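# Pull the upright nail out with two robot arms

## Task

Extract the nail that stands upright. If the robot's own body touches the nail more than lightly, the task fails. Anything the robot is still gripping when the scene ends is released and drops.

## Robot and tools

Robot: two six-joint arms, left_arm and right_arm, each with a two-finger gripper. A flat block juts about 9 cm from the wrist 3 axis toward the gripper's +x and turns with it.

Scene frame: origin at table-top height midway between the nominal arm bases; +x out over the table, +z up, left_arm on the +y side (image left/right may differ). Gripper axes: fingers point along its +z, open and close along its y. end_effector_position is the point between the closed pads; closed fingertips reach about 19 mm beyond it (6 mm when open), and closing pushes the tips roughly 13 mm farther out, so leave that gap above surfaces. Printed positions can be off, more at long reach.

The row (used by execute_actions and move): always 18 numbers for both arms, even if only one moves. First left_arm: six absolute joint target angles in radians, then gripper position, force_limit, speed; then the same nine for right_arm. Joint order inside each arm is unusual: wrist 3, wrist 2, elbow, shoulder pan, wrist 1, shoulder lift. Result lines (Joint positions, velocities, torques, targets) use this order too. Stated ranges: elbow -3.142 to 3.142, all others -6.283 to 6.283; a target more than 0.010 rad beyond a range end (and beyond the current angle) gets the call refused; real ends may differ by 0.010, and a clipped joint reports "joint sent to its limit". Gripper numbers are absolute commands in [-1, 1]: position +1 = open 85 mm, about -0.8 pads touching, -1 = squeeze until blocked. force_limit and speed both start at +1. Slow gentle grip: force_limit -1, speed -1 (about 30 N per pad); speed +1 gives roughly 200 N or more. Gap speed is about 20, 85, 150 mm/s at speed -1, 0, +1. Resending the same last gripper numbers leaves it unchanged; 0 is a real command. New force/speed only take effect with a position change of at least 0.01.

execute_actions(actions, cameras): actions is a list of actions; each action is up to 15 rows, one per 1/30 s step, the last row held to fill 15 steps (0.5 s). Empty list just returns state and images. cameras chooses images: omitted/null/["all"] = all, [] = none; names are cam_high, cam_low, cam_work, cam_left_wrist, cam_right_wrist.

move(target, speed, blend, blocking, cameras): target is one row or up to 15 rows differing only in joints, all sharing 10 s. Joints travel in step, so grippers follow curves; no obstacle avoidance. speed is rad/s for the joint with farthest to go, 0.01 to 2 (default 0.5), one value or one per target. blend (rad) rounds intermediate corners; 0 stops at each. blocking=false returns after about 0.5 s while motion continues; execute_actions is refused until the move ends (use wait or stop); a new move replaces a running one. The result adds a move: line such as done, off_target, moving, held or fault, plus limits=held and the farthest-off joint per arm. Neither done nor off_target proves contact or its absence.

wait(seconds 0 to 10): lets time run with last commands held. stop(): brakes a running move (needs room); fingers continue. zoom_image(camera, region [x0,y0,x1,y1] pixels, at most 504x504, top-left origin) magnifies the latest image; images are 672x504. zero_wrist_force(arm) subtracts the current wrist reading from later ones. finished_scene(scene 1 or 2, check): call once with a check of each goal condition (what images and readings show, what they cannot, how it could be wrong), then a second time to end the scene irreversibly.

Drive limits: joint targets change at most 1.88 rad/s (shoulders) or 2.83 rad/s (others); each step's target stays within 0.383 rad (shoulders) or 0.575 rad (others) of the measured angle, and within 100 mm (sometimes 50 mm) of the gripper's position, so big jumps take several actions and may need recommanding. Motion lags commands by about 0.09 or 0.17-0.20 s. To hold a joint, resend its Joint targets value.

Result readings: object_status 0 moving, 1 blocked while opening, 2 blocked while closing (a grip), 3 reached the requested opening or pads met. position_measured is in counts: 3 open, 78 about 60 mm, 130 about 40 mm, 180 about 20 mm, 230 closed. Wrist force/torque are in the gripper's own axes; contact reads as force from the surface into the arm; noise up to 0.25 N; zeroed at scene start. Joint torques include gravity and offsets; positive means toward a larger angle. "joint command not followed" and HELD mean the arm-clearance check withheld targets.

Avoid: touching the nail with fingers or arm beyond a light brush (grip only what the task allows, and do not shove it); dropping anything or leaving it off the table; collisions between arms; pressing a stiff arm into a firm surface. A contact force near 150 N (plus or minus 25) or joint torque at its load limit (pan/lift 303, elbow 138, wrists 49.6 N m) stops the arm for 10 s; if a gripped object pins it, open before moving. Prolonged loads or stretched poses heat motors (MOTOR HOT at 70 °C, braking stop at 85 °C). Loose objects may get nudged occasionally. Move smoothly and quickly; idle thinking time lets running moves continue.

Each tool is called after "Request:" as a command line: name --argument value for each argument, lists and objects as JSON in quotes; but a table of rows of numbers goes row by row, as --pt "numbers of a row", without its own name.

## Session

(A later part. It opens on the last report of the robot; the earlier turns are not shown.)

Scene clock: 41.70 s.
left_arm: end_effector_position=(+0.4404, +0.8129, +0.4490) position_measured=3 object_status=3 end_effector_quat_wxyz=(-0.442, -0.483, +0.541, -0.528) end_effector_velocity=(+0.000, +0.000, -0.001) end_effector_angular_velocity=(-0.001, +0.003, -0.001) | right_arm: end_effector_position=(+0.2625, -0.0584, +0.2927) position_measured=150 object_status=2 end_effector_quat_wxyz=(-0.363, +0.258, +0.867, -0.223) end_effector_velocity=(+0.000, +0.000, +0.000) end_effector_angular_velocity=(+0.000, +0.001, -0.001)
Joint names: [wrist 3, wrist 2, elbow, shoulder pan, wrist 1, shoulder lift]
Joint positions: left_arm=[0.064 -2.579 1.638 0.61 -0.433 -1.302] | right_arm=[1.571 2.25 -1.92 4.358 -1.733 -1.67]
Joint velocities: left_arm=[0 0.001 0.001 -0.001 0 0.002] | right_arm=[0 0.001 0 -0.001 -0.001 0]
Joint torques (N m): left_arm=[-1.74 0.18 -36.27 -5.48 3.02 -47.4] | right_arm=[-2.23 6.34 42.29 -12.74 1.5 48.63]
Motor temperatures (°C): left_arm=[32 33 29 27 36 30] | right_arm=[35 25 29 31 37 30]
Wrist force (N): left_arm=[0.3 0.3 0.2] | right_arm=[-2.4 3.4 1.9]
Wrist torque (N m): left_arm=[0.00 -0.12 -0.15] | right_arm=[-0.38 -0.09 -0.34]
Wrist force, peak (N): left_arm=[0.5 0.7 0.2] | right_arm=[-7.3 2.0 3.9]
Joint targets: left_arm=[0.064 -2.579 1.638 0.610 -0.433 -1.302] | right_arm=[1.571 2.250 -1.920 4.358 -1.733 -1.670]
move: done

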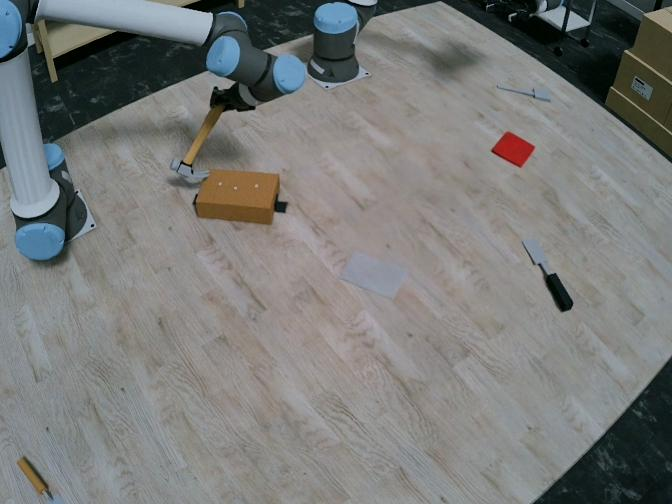

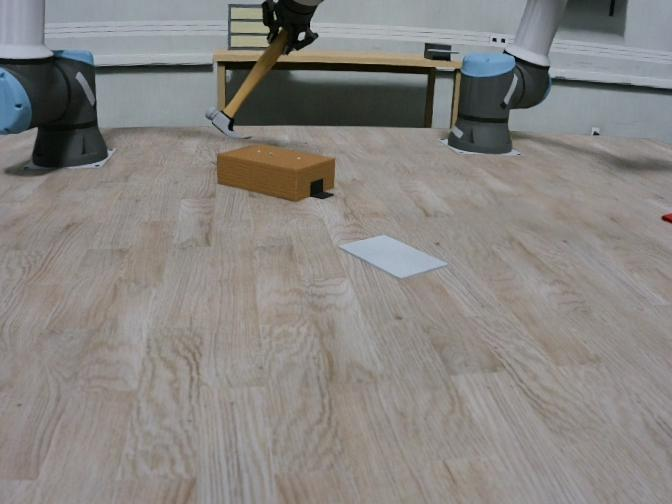

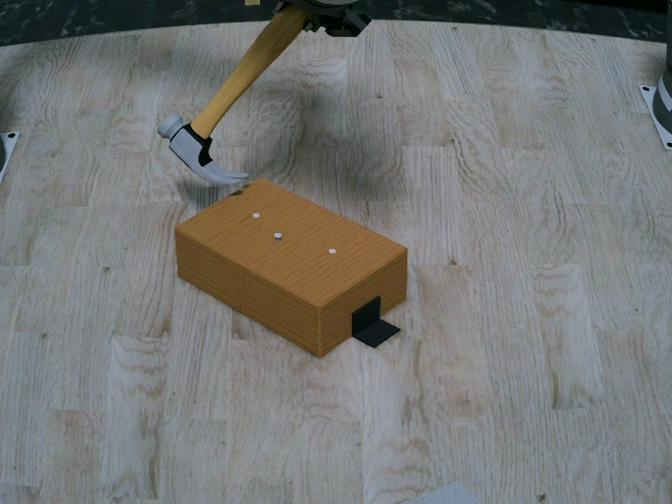

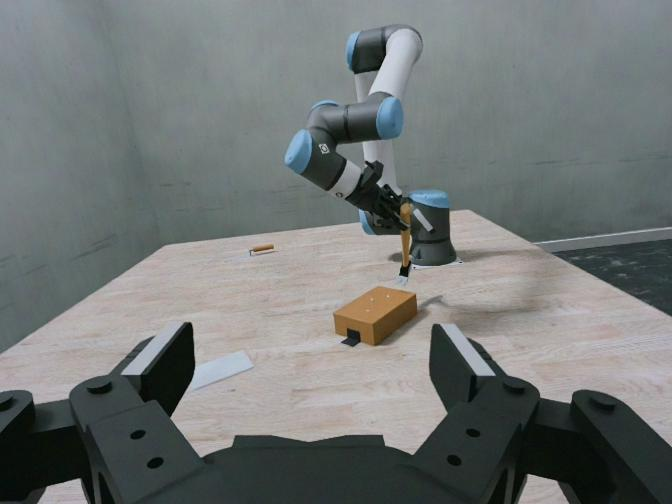

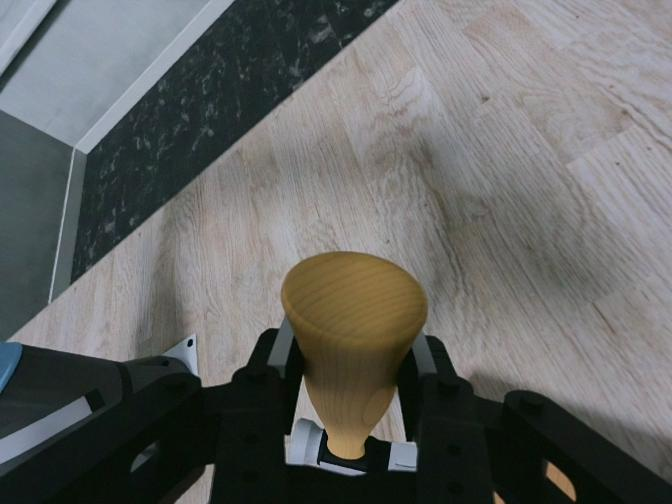

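Request:
move --target '[0.064,-2.579,1.638,0.610,-0.433,-1.302,1,1,1,1.571,2.40,-1.9708,4.2089,-1.6395,-1.7127,-0.98,1,-1]' --speed 0.2

Request:
zoom_image --camera "cam_left_wrist" --region '[320, 220, 430, 350]'

Request:
zoom_image --camera "cam_low" --region '[180, 60, 380, 220]'

Request:
zoom_image --camera "cam_work" --region '[160, 130, 360, 290]'

Scene clock: 43.67 s.
left_arm: end_effector_position=(+0.4404, +0.8129, +0.4490) position_measured=3 object_status=3 end_effector_quat_wxyz=(-0.442, -0.483, +0.541, -0.528) end_effector_velocity=(+0.001, +0.000, +0.000) end_effector_angular_velocity=(+0.000, +0.000, -0.001) | right_arm: end_effector_position=(+0.3178, -0.0619, +0.2664) position_measured=150 object_status=0 end_effector_quat_wxyz=(-0.441, +0.336, +0.815, -0.171) end_effector_velocity=(+0.000, +0.000, +0.001) end_effector_angular_velocity=(+0.002, +0.001, -0.003)
Joint names: [wrist 3, wrist 2, elbow, shoulder pan, wrist 1, shoulder lift]
Joint positions: left_arm=[0.064 -2.579 1.638 0.61 -0.433 -1.302] | right_arm=[1.571 2.4 -1.971 4.209 -1.64 -1.713]
Joint velocities: left_arm=[0.001 0 -0.001 -0.001 0 0.001] | right_arm=[0 0.003 0 -0.001 0.001 0]
Joint torques (N m): left_arm=[-1.64 -0.44 -35.25 -3.15 3.87 -49.15] | right_arm=[-2.19 5.86 40.9 -16.28 6.77 48.76]
Motor temperatures (°C): left_arm=[32 33 29 27 36 30] | right_arm=[35 25 29 31 37 30]
Wrist force (N): left_arm=[0.2 0.3 0.1] | right_arm=[0.6 -0.4 -1.1]
Wrist torque (N m): left_arm=[-0.01 -0.10 -0.15] | right_arm=[-0.22 -0.09 0.03]
Wrist force, peak (N): left_arm=[0.5 0.5 0.4] | right_arm=[41.3 -23.5 -41.8]
Joint targets: left_arm=[0.064 -2.579 1.638 0.610 -0.433 -1.302] | right_arm=[1.571 2.400 -1.971 4.209 -1.639 -1.713]
move: done

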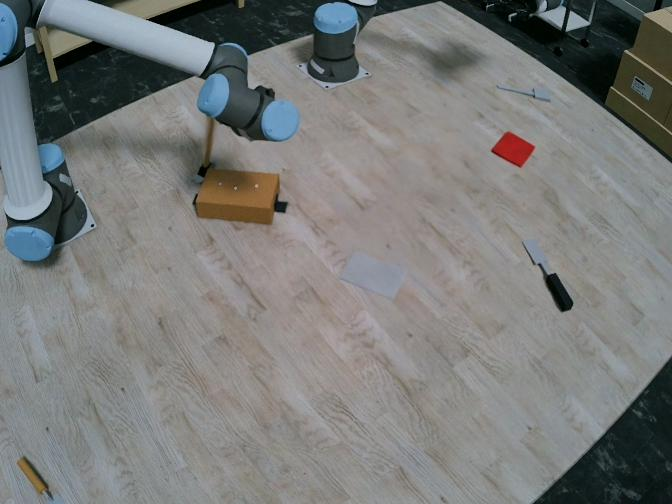

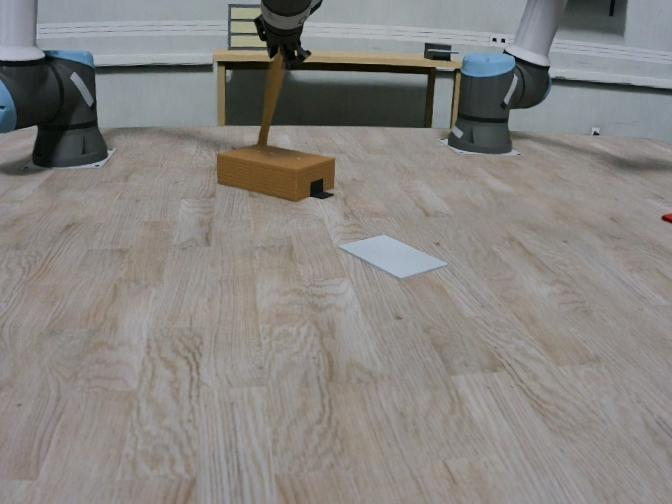

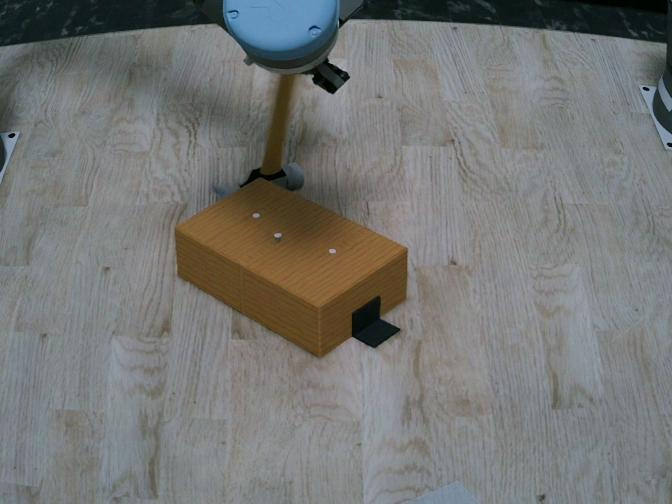

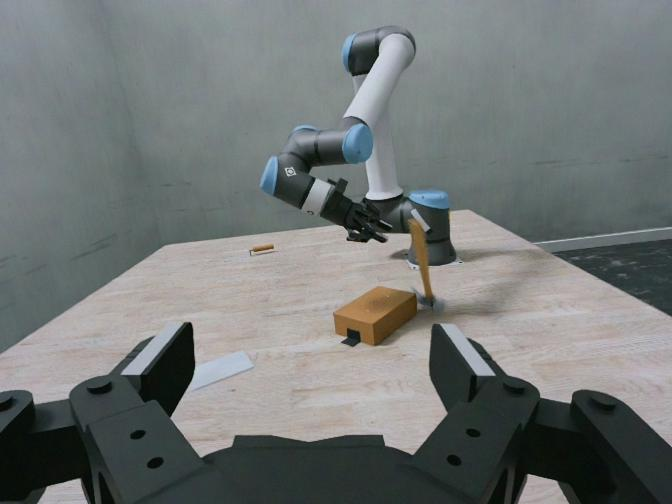

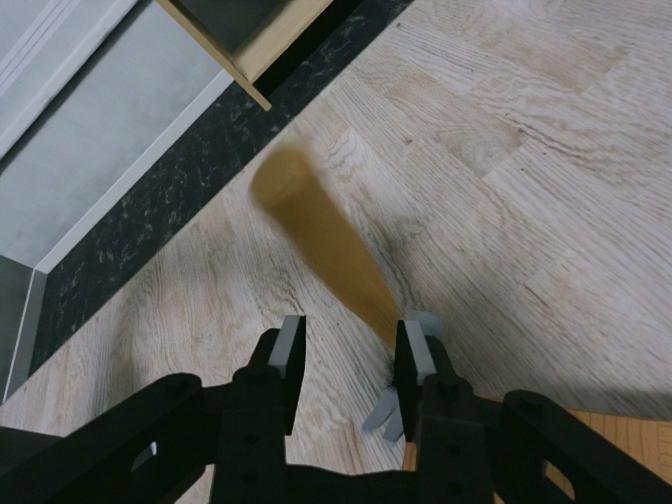

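Scaled by 3.877 from the camera's 672x504 image, which has a finer 960x720 frame.

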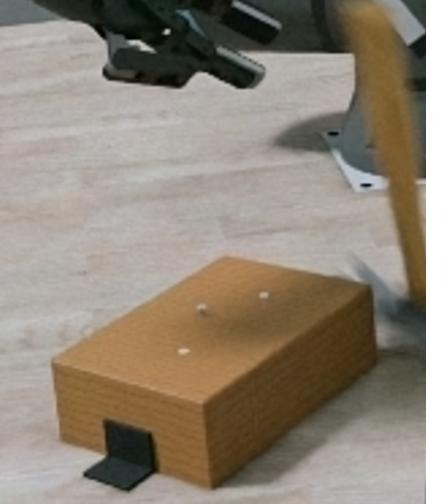

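Scaled by 2.520 from the camera's 672x504 image, which has a finer 960x720 frame.

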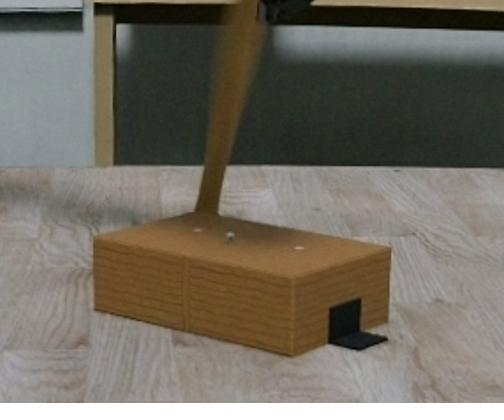

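Scaled by 2.520 from the camera's 672x504 image, which has a finer 960x720 frame.

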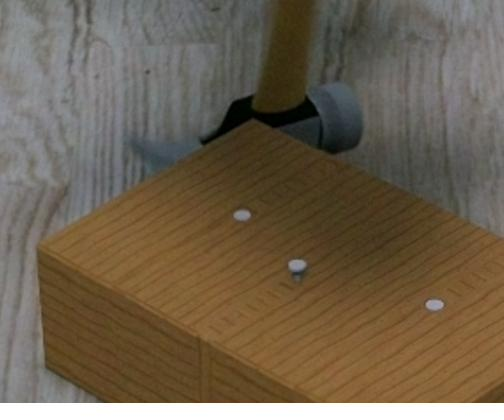

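Request:
wait --seconds 1

Scene clock: 44.80 s.
left_arm: end_effector_position=(+0.4404, +0.8129, +0.4490) position_measured=3 object_status=3 end_effector_quat_wxyz=(-0.442, -0.483, +0.541, -0.528) end_effector_velocity=(+0.000, +0.000, +0.000) end_effector_angular_velocity=(+0.000, +0.000, -0.001) | right_arm: end_effector_position=(+0.3179, -0.0618, +0.2666) position_measured=207 object_status=0 end_effector_quat_wxyz=(-0.441, +0.336, +0.815, -0.170) end_effector_velocity=(+0.000, +0.000, +0.000) end_effector_angular_velocity=(+0.000, +0.000, +0.000)
Joint names: [wrist 3, wrist 2, elbow, shoulder pan, wrist 1, shoulder lift]
Joint positions: left_arm=[0.064 -2.579 1.638 0.61 -0.433 -1.302] | right_arm=[1.571 2.4 -1.971 4.209 -1.639 -1.713]
Joint velocities: left_arm=[0 0 0.001 0 0 -0.001] | right_arm=[0 0 0 0 0 -0.001]
Joint torques (N m): left_arm=[-1.55 -0.58 -34.83 -1.29 3.41 -47.98] | right_arm=[-1.84 5.6 43.63 -17.39 5.06 71.86]
Motor temperatures (°C): left_arm=[32 33 29 27 36 30] | right_arm=[35 25 29 31 37 30]
Wrist force (N): left_arm=[0.4 0.5 0.0] | right_arm=[0.9 -0.1 -1.1]
Wrist torque (N m): left_arm=[0.03 -0.13 -0.15] | right_arm=[-0.18 -0.14 0.04]
Wrist force, peak (N): left_arm=[0.5 0.3 0.5] | right_arm=[1.2 -0.7 -1.1]
Joint targets: left_arm=[0.064 -2.579 1.638 0.610 -0.433 -1.302] | right_arm=[1.571 2.400 -1.971 4.209 -1.639 -1.713]
Tool commands: left_gripper/position=+1.0 left_gripper/force_limit=+1.0 left_gripper/speed=+1.0 right_gripper/position=-0.98 right_gripper/force_limit=+1.0 right_gripper/speed=-1.0
wait: 1.00 s; no rest

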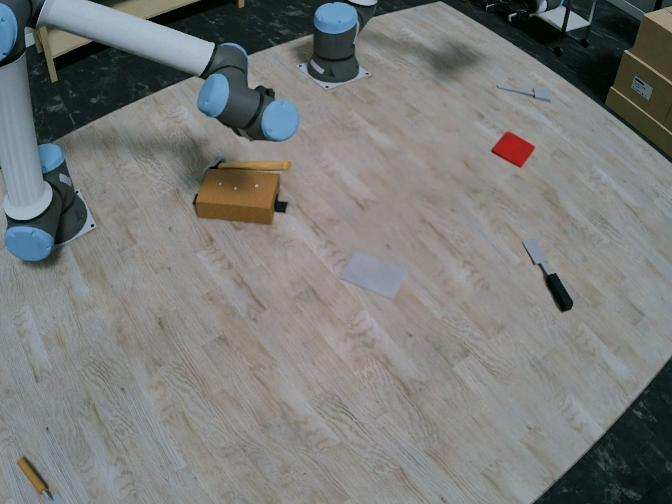

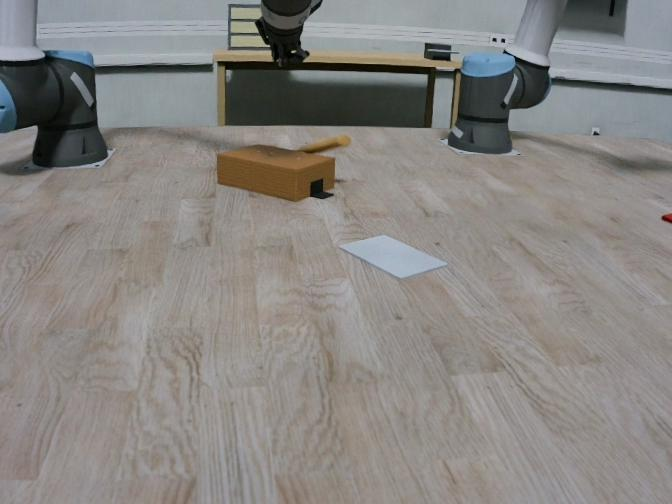

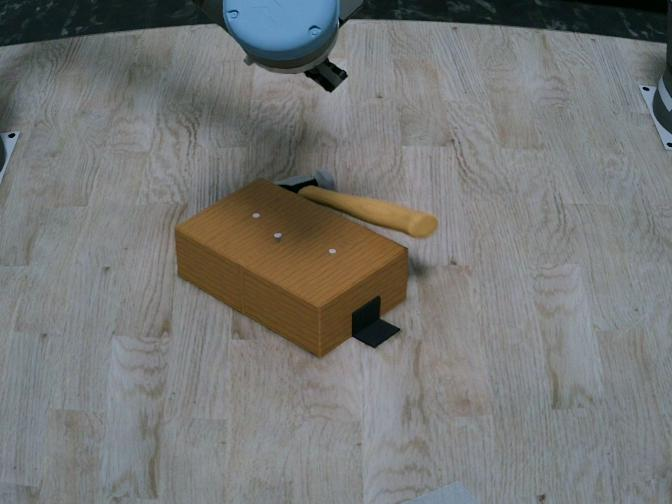

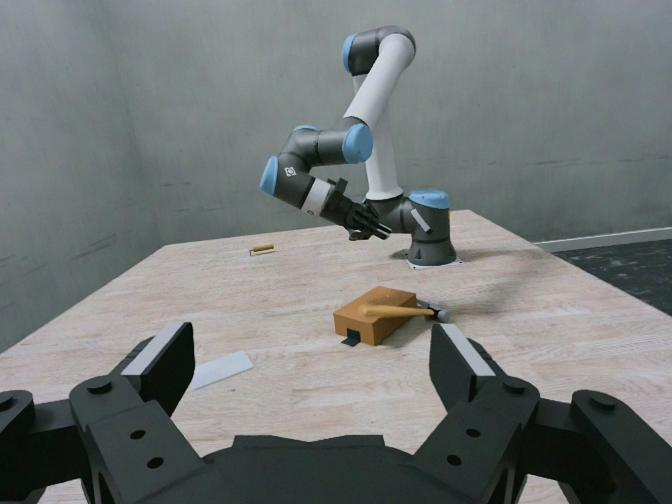

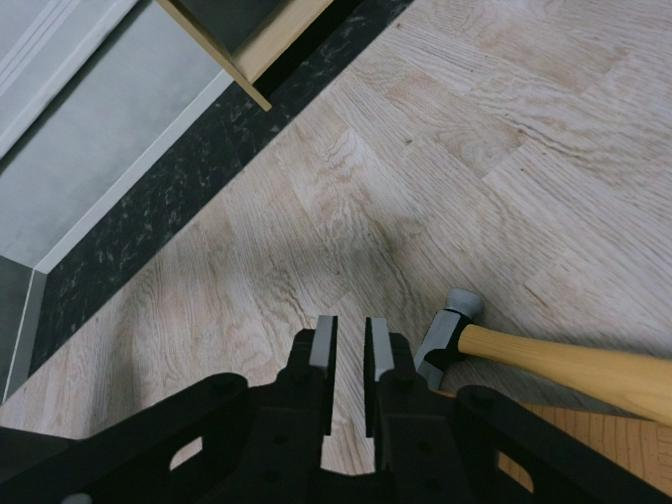

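Request:
move --target '[0.064,-2.579,1.638,0.610,-0.433,-1.302,1,1,1,1.4793,1.571,-1.8874,4.6209,-1.496,-1.3289,1,1,1]' --speed 0.7

Request:
zoom_image --camera "cam_right_wrist" --region '[200, 60, 560, 330]'

Request:
zoom_image --camera "cam_left_wrist" --region '[320, 260, 460, 360]'

Request:
zoom_image --camera "cam_work" --region '[160, 130, 460, 370]'

Scene clock: 47.03 s.
left_arm: end_effector_position=(+0.4404, +0.8129, +0.4490) position_measured=3 object_status=3 end_effector_quat_wxyz=(-0.442, -0.483, +0.541, -0.528) end_effector_velocity=(+0.000, -0.001, +0.000) end_effector_angular_velocity=(-0.001, +0.001, -0.001) | right_arm: end_effector_position=(+0.2993, -0.0483, +0.4489) position_measured=3 object_status=3 end_effector_quat_wxyz=(+0.000, +0.001, +1.000, +0.000) end_effector_velocity=(+0.000, +0.000, +0.000) end_effector_angular_velocity=(+0.001, -0.002, +0.001)
Joint names: [wrist 3, wrist 2, elbow, shoulder pan, wrist 1, shoulder lift]
Joint positions: left_arm=[0.064 -2.579 1.638 0.61 -0.433 -1.302] | right_arm=[1.479 1.571 -1.887 4.621 -1.496 -1.329]
Joint velocities: left_arm=[0 0 0.001 -0.001 0 0] | right_arm=[0 -0.002 0 0.001 0.001 0]
Joint torques (N m): left_arm=[-1.77 -0.87 -36.51 -1.42 3.74 -48.57] | right_arm=[-3.09 -2.9 52.99 20.97 8.71 45.41]
Motor temperatures (°C): left_arm=[32 33 29 27 36 30] | right_arm=[35 25 29 31 37 30]
Wrist force (N): left_arm=[0.5 0.6 0.1] | right_arm=[-1.2 2.0 -2.3]
Wrist torque (N m): left_arm=[0.04 -0.14 -0.15] | right_arm=[-0.04 -0.15 0.16]
Wrist force, peak (N): left_arm=[0.5 0.5 0.3] | right_arm=[-0.6 1.3 -4.6]
Joint targets: left_arm=[0.064 -2.579 1.638 0.610 -0.433 -1.302] | right_arm=[1.479 1.571 -1.887 4.621 -1.496 -1.329]
move: done

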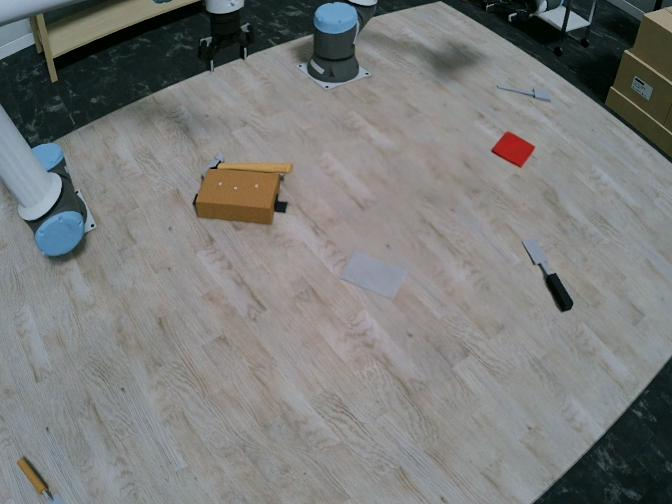

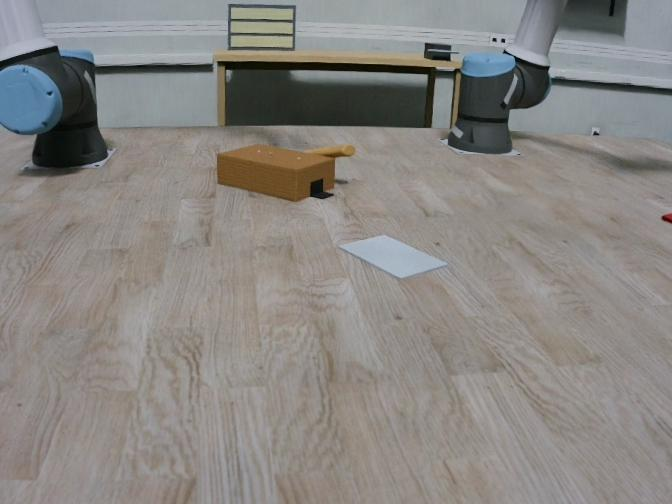

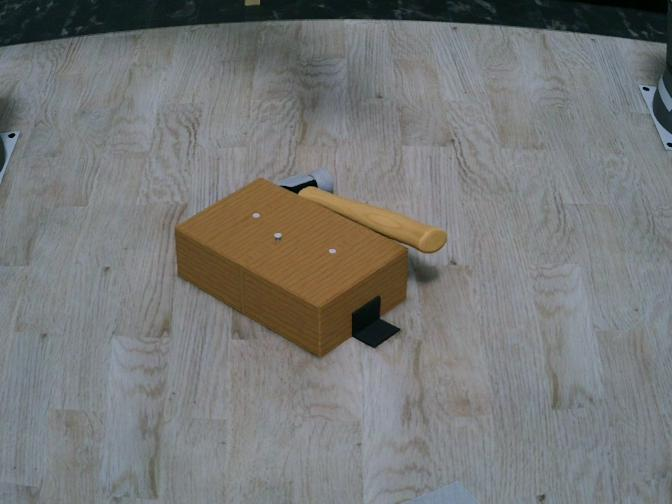

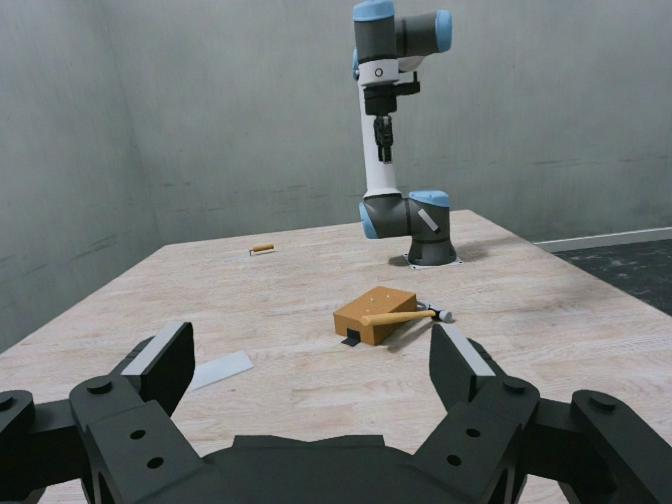

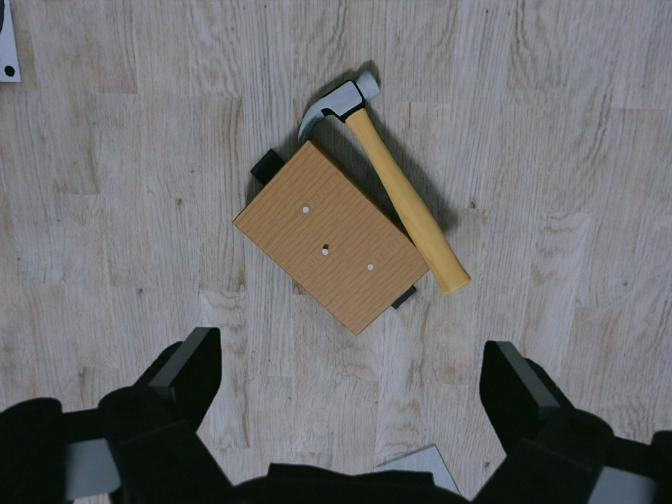

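Scaled by 1.400 from the camera's 672x504 image, which has a finer 960x720 frame.

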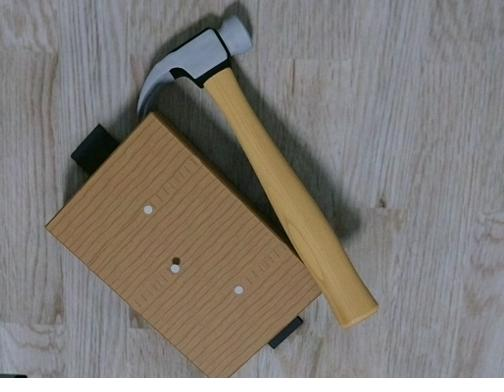

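Scaled by 3.600 from the camera's 672x504 image, which has a finer 960x720 frame.

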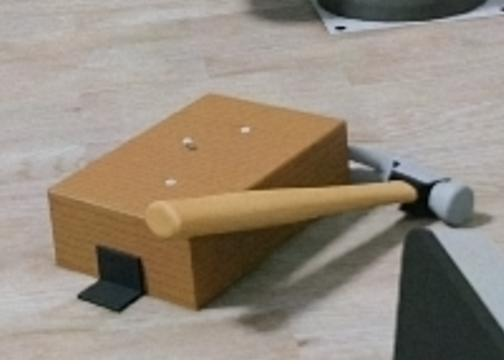

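Scaled by 1.680 from the camera's 672x504 image, which has a finer 960x720 frame.

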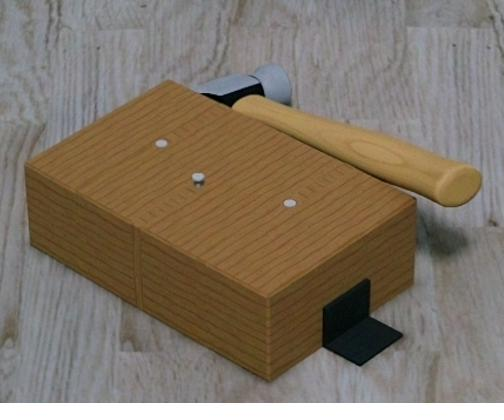

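Request:
move --target '[0.064,-2.579,1.638,0.610,-0.433,-1.302,1,1,1,4.179,1.571,-2.2462,4.7028,-0.888,-1.5778,0.11,1,1]' --speed 0.9

Request:
zoom_image --camera "cam_left_wrist" --region '[320, 200, 480, 360]'

Scene clock: 52.43 s.
left_arm: end_effector_position=(+0.4404, +0.8129, +0.4490) position_measured=3 object_status=3 end_effector_quat_wxyz=(-0.442, -0.483, +0.541, -0.528) end_effector_velocity=(+0.000, +0.000, +0.000) end_effector_angular_velocity=(+0.000, +0.000, -0.001) | right_arm: end_effector_position=(+0.2559, -0.0070, +0.1491) position_measured=115 object_status=3 end_effector_quat_wxyz=(+0.000, +0.966, +0.258, +0.000) end_effector_velocity=(-0.001, +0.000, -0.001) end_effector_angular_velocity=(-0.001, +0.000, -0.001)
Joint names: [wrist 3, wrist 2, elbow, shoulder pan, wrist 1, shoulder lift]
Joint positions: left_arm=[0.064 -2.579 1.638 0.61 -0.433 -1.302] | right_arm=[4.179 1.571 -2.246 4.703 -0.888 -1.578]
Joint velocities: left_arm=[0 0 0 -0.001 0 0] | right_arm=[0.002 0 0 0.001 0 -0.001]
Joint torques (N m): left_arm=[-1.27 -1.17 -35.61 3.72 3.33 -50.64] | right_arm=[3.32 -1.71 30.47 21.44 8.75 30.21]
Motor temperatures (°C): left_arm=[32 33 29 27 36 30] | right_arm=[35 25 29 31 37 30]
Wrist force (N): left_arm=[0.3 0.2 0.2] | right_arm=[-0.9 1.5 -2.6]
Wrist torque (N m): left_arm=[-0.02 -0.11 -0.15] | right_arm=[-0.16 -0.19 0.13]
Wrist force, peak (N): left_arm=[0.5 0.7 0.5] | right_arm=[-1.6 1.5 -3.2]
Joint targets: left_arm=[0.064 -2.579 1.638 0.610 -0.433 -1.302] | right_arm=[4.179 1.571 -2.246 4.703 -0.888 -1.578]
move: done

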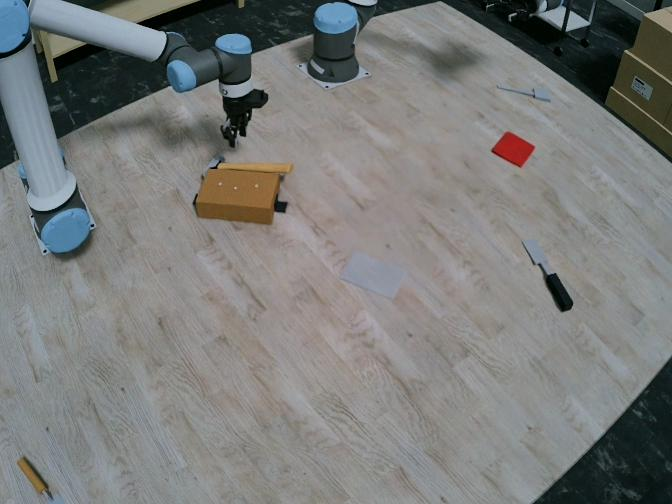

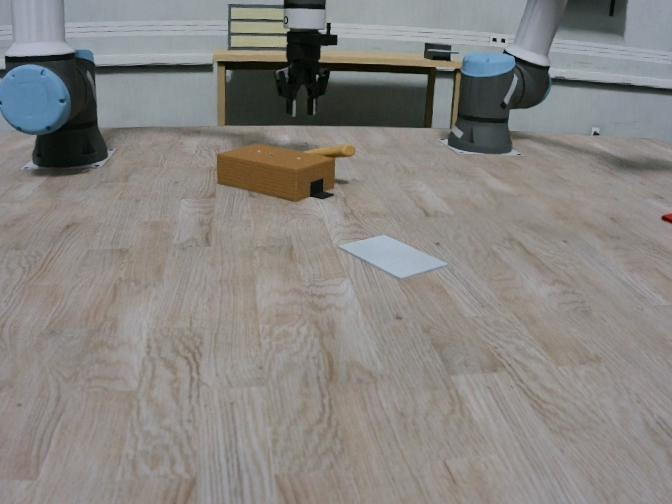

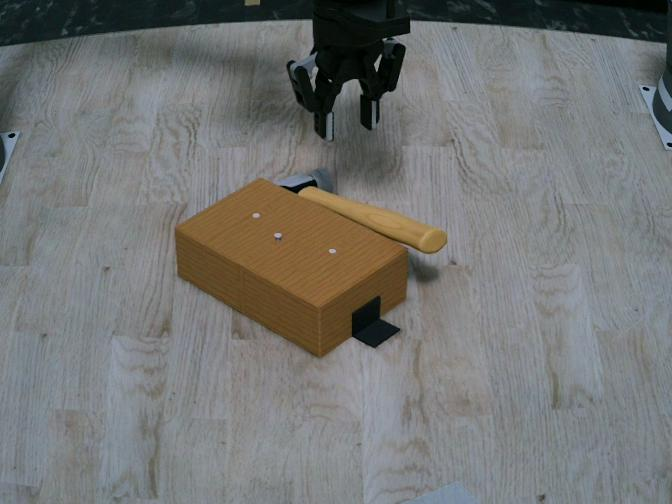

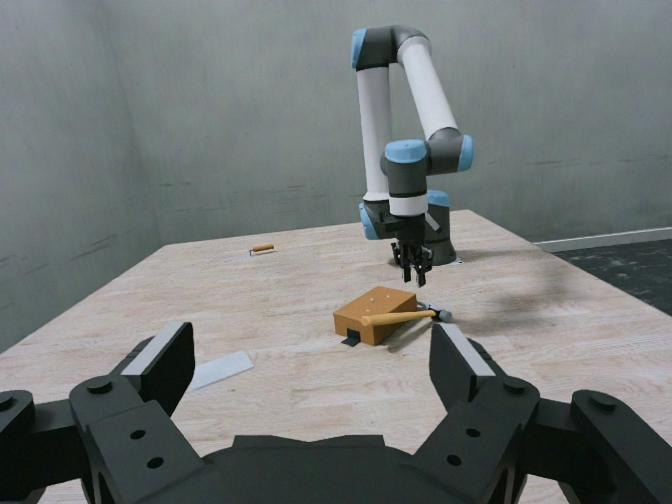

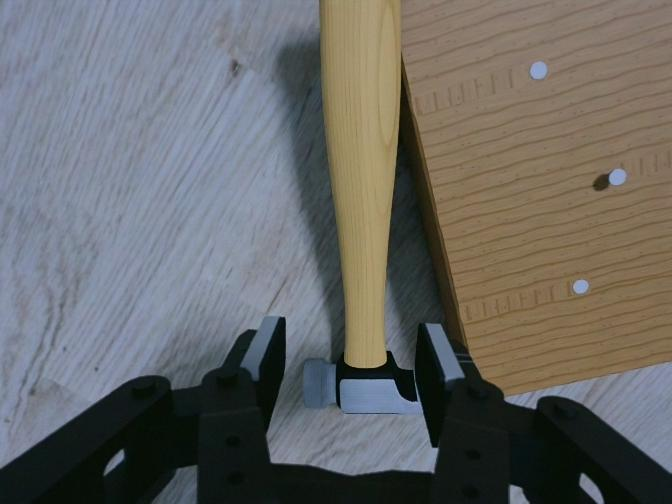

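Scaled by 3.150 from the camera's 672x504 image, which has a finer 960x720 frame.

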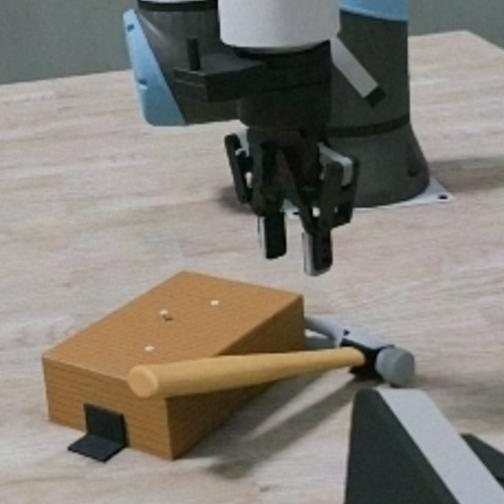

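Request:
move --pt "0.064 -2.579 1.638 0.610 -0.433 -1.302 0.11 1 1 4.1438 1.571 -2.245 4.6674 -0.87 -1.597 0.11 1 1" --pt "0.064 -2.579 1.638 0.610 -0.433 -1.302 0.11 1 1 4.1438 1.571 -2.3068 4.6674 -0.6431 -1.7621 0.11 1 1" --speed 0.15

Request:
zoom_image --camera "cam_left_wrist" --region '[320, 200, 480, 360]'

Scene clock: 58.97 s.
left_arm: end_effector_position=(+0.4404, +0.8129, +0.4490) position_measured=115 object_status=3 end_effector_quat_wxyz=(-0.442, -0.483, +0.541, -0.528) end_effector_velocity=(+0.001, +0.000, +0.000) end_effector_angular_velocity=(+0.000, +0.000, +0.000) | right_arm: end_effector_position=(+0.2758, -0.0010, +0.0525) position_measured=115 object_status=3 end_effector_quat_wxyz=(-0.001, +0.966, +0.258, -0.001) end_effector_velocity=(-0.001, +0.001, +0.000) end_effector_angular_velocity=(+0.001, +0.000, +0.003)
Joint names: [wrist 3, wrist 2, elbow, shoulder pan, wrist 1, shoulder lift]
Joint positions: left_arm=[0.064 -2.579 1.638 0.61 -0.433 -1.302] | right_arm=[4.144 1.573 -2.298 4.668 -0.669 -1.744]
Joint velocities: left_arm=[0 -0.001 -0.001 -0.001 0 0.001] | right_arm=[0 0 0 0.002 0.001 0]
Joint torques (N m): left_arm=[-0.97 -0.64 -36.98 8.66 2.66 -51.08] | right_arm=[0.16 -0.78 30.05 1.38 4.58 52.37]
Motor temperatures (°C): left_arm=[32 33 29 27 36 30] | right_arm=[35 25 29 31 37 30]
Wrist force (N): left_arm=[0.4 0.4 0.3] | right_arm=[-9.4 -16.6 -1.7]
Wrist torque (N m): left_arm=[0.01 -0.16 -0.14] | right_arm=[-0.16 -0.13 0.33]
Wrist force, peak (N): left_arm=[0.5 0.7 0.3] | right_arm=[-44.8 -26.7 -124.7]
Joint targets: left_arm=[0.064 -2.579 1.638 0.610 -0.433 -1.302] | right_arm=[4.144 1.573 -2.299 4.668 -0.669 -1.744]
Tool commands: left_gripper/position=+0.11 left_gripper/force_limit=+1.0 left_gripper/speed=+1.0 right_gripper/position=+0.11372549019607847 right_gripper/force_limit=+1.0 right_gripper/speed=+1.0
FORCE FAULT: contact force on the right arm reached its limit, and that arm stopped. The contact can be on any part of that arm, not only on its tool. That arm's remaining commands of this call were not run. That arm is still stopped at the end of this call. That arm stays stopped for about 9 more seconds. Until then a move that you send moves the other arm only, and its call returns only when the move has ended. Once the stop has ended, the next robot result says so. If the stop ends while you think or write, that arm runs what you send next. While its stop runs, an arm takes no new command, but its gripper still runs the gripper command that each later call begins with. Until it ends, the stop uses up actions while you think or wait. An arm that is not stopped still takes commands.
move: fault (right_arm); right_arm: the wrist 1 is farthest, 0.026 rad from its target

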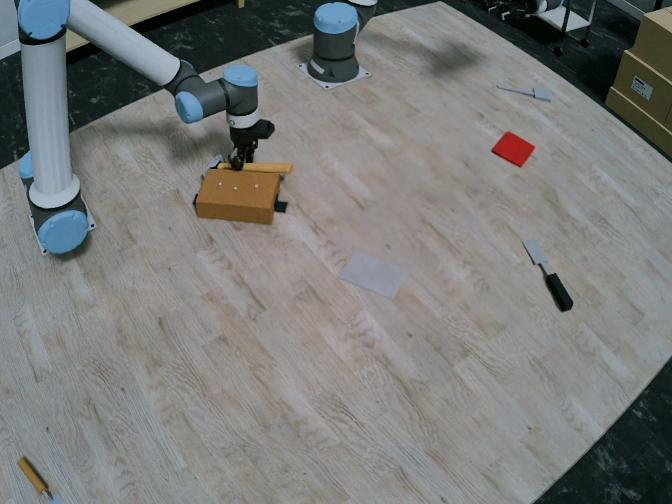

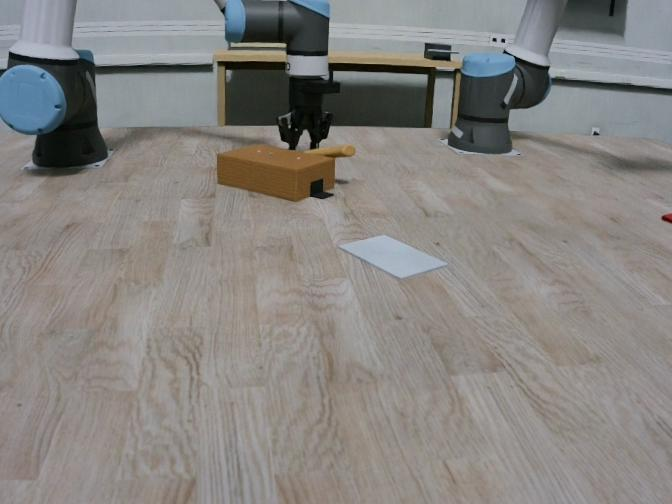

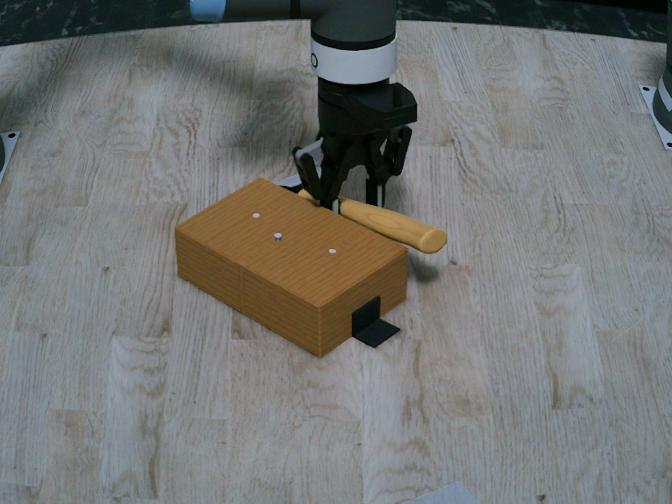

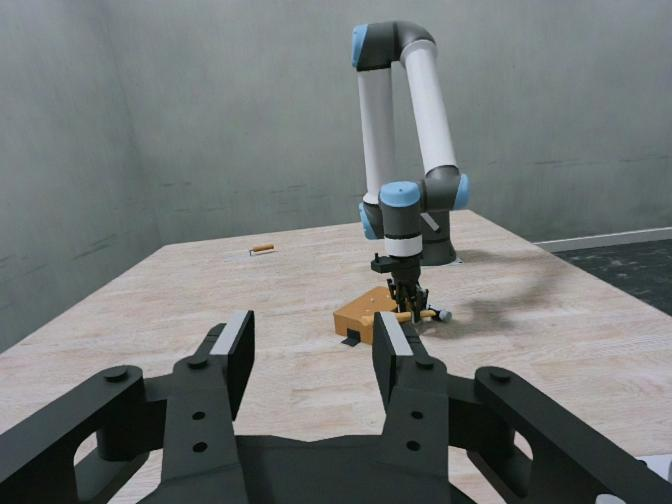

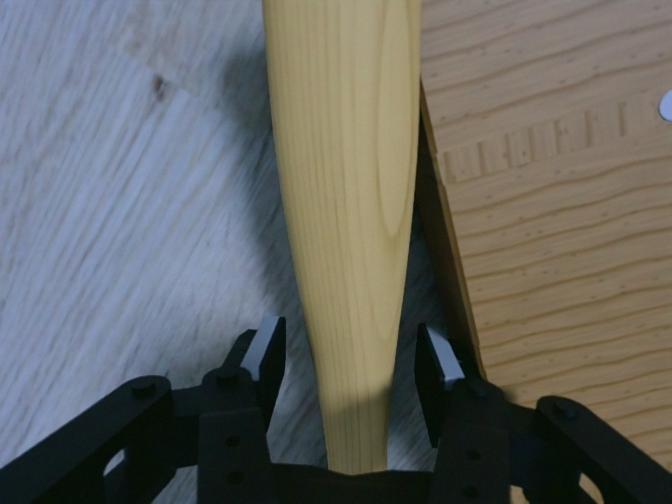

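Scaled by 3.150 from the camera's 672x504 image, which has a finer 960x720 frame.

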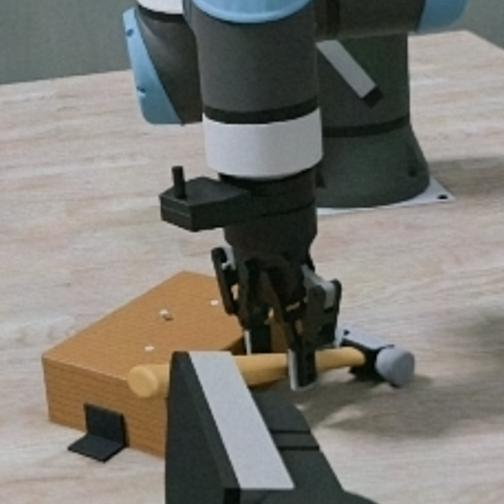

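Request:
wait --seconds 10 --cameras '[]'

Request:
move --target '[0.064,-2.579,1.638,0.610,-0.433,-1.302,0.11,1,1,4.1438,1.571,-2.2963,4.6674,-0.6843,-1.7314,0.36,1,1]' --speed 0.1 --cameras '["cam_right_wrist"]'

Scene clock: 69.43 s.
left_arm: end_effector_position=(+0.4404, +0.8129, +0.4490) position_measured=115 object_status=3 end_effector_quat_wxyz=(-0.442, -0.483, +0.541, -0.528) end_effector_velocity=(+0.000, +0.000, +0.000) end_effector_angular_velocity=(+0.000, +0.000, +0.000) | right_arm: end_effector_position=(+0.2758, -0.0010, +0.0525) position_measured=115 object_status=3 end_effector_quat_wxyz=(-0.001, +0.966, +0.258, -0.001) end_effector_velocity=(+0.001, +0.000, +0.001) end_effector_angular_velocity=(+0.001, +0.000, -0.001)
Joint names: [wrist 3, wrist 2, elbow, shoulder pan, wrist 1, shoulder lift]
Joint positions: left_arm=[0.064 -2.579 1.638 0.61 -0.433 -1.302] | right_arm=[4.144 1.573 -2.298 4.668 -0.669 -1.744]
Joint velocities: left_arm=[0 0 0 0 0 0] | right_arm=[0 0 0 -0.001 0 0.002]
Joint torques (N m): left_arm=[-0.6 -0.74 -40.57 6.33 2.1 -56.43] | right_arm=[0.03 -0.85 29.91 2.65 4.85 52.58]
Motor temperatures (°C): left_arm=[32 33 29 27 36 30] | right_arm=[35 25 29 31 37 30]
Wrist force (N): left_arm=[0.2 0.2 0.2] | right_arm=[-9.3 -16.2 -1.1]
Wrist torque (N m): left_arm=[-0.02 -0.12 -0.15] | right_arm=[-0.19 -0.19 0.33]
Wrist force, peak (N): left_arm=[0.8 0.5 0.2] | right_arm=[-9.7 -16.6 -1.3]
Joint targets: left_arm=[0.064 -2.579 1.638 0.610 -0.433 -1.302] | right_arm=[4.144 1.573 -2.299 4.668 -0.669 -1.744]
Tool commands: left_gripper/position=+0.11 left_gripper/force_limit=+1.0 left_gripper/speed=+1.0 right_gripper/position=+0.11372549019607847 right_gripper/force_limit=+1.0 right_gripper/speed=+1.0
FORCE FAULT, CONTINUED: the right arm's stop, for the force fault that an earlier result reported, is over. The rest of the stop counts as 19 of the actions that you can send in this scene. During its stop the right arm's controller moved it back a little. That arm now holds where it stands, not its last command. That arm accepts commands again.
wait: 10.00 s; at rest from the start
No camera images: "cameras" was empty.

Scene clock: 70.07 s.
left_arm: end_effector_position=(+0.4404, +0.8129, +0.4490) position_measured=115 object_status=3 end_effector_quat_wxyz=(-0.442, -0.483, +0.541, -0.528) end_effector_velocity=(+0.000, +0.000, +0.000) end_effector_angular_velocity=(+0.000, +0.000, +0.001) | right_arm: end_effector_position=(+0.2732, +0.0042, +0.0478) position_measured=86 object_status=0 end_effector_quat_wxyz=(-0.007, +0.966, +0.259, -0.003) end_effector_velocity=(-0.001, +0.000, +0.000) end_effector_angular_velocity=(+0.001, +0.000, +0.001)
Joint names: [wrist 3, wrist 2, elbow, shoulder pan, wrist 1, shoulder lift]
Joint positions: left_arm=[0.064 -2.579 1.638 0.61 -0.433 -1.302] | right_arm=[4.144 1.581 -2.298 4.669 -0.647 -1.757]
Joint velocities: left_arm=[0 0 0 0 0 0] | right_arm=[0 0 0 0.001 0 0]
Joint torques (N m): left_arm=[-0.54 -1.02 -40.47 9.49 2.24 -53.68] | right_arm=[-0.08 -0.57 26.34 1.78 3.56 55.11]
Motor temperatures (°C): left_arm=[32 33 29 27 36 30] | right_arm=[35 25 29 31 37 30]
Wrist force (N): left_arm=[0.2 0.2 0.2] | right_arm=[-5.8 -20.4 1.1]
Wrist torque (N m): left_arm=[-0.02 -0.12 -0.14] | right_arm=[-0.17 -0.18 0.20]
Wrist force, peak (N): left_arm=[0.5 0.5 0.2] | right_arm=[-27.8 -113.7 47.8]
Joint targets: left_arm=[0.064 -2.579 1.638 0.610 -0.433 -1.302] | right_arm=[4.144 1.581 -2.298 4.669 -0.647 -1.757]
Tool commands: left_gripper/position=+0.11 left_gripper/force_limit=+1.0 left_gripper/speed=+1.0 right_gripper/position=+0.3568627450980393 right_gripper/force_limit=+1.0 right_gripper/speed=+1.0
FORCE FAULT: contact force on the right arm reached its limit, and that arm stopped. The contact can be on any part of that arm, not only on its tool. That arm's remaining commands of this call were not run. That arm is still stopped at the end of this call. That arm stays stopped for about 10 more seconds. Until then a move that you send moves the other arm only, and its call returns only when the move has ended. Once the stop has ended, the next robot result says so. If the stop ends while you think or write, that arm runs what you send next. While its stop runs, an arm takes no new command, but its gripper still runs the gripper command that each later call begins with. Until it ends, the stop uses up actions while you think or wait. An arm that is not stopped still takes commands.
move: fault (right_arm); right_arm: the wrist 1 is farthest, 0.037 rad from its target
Images, in order (width x height): cam_right_wrist 672x504.

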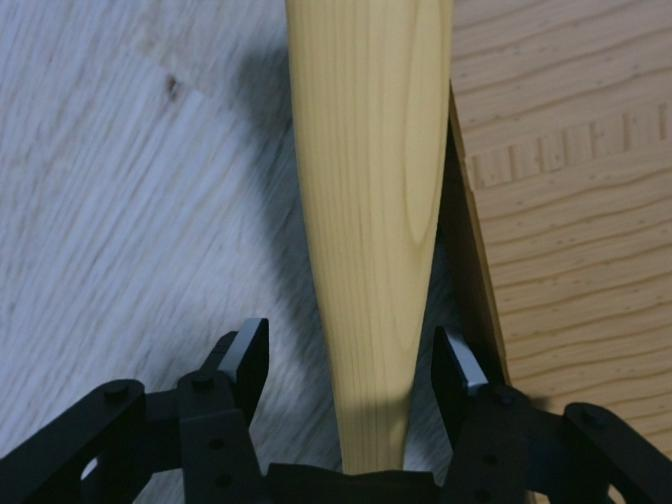

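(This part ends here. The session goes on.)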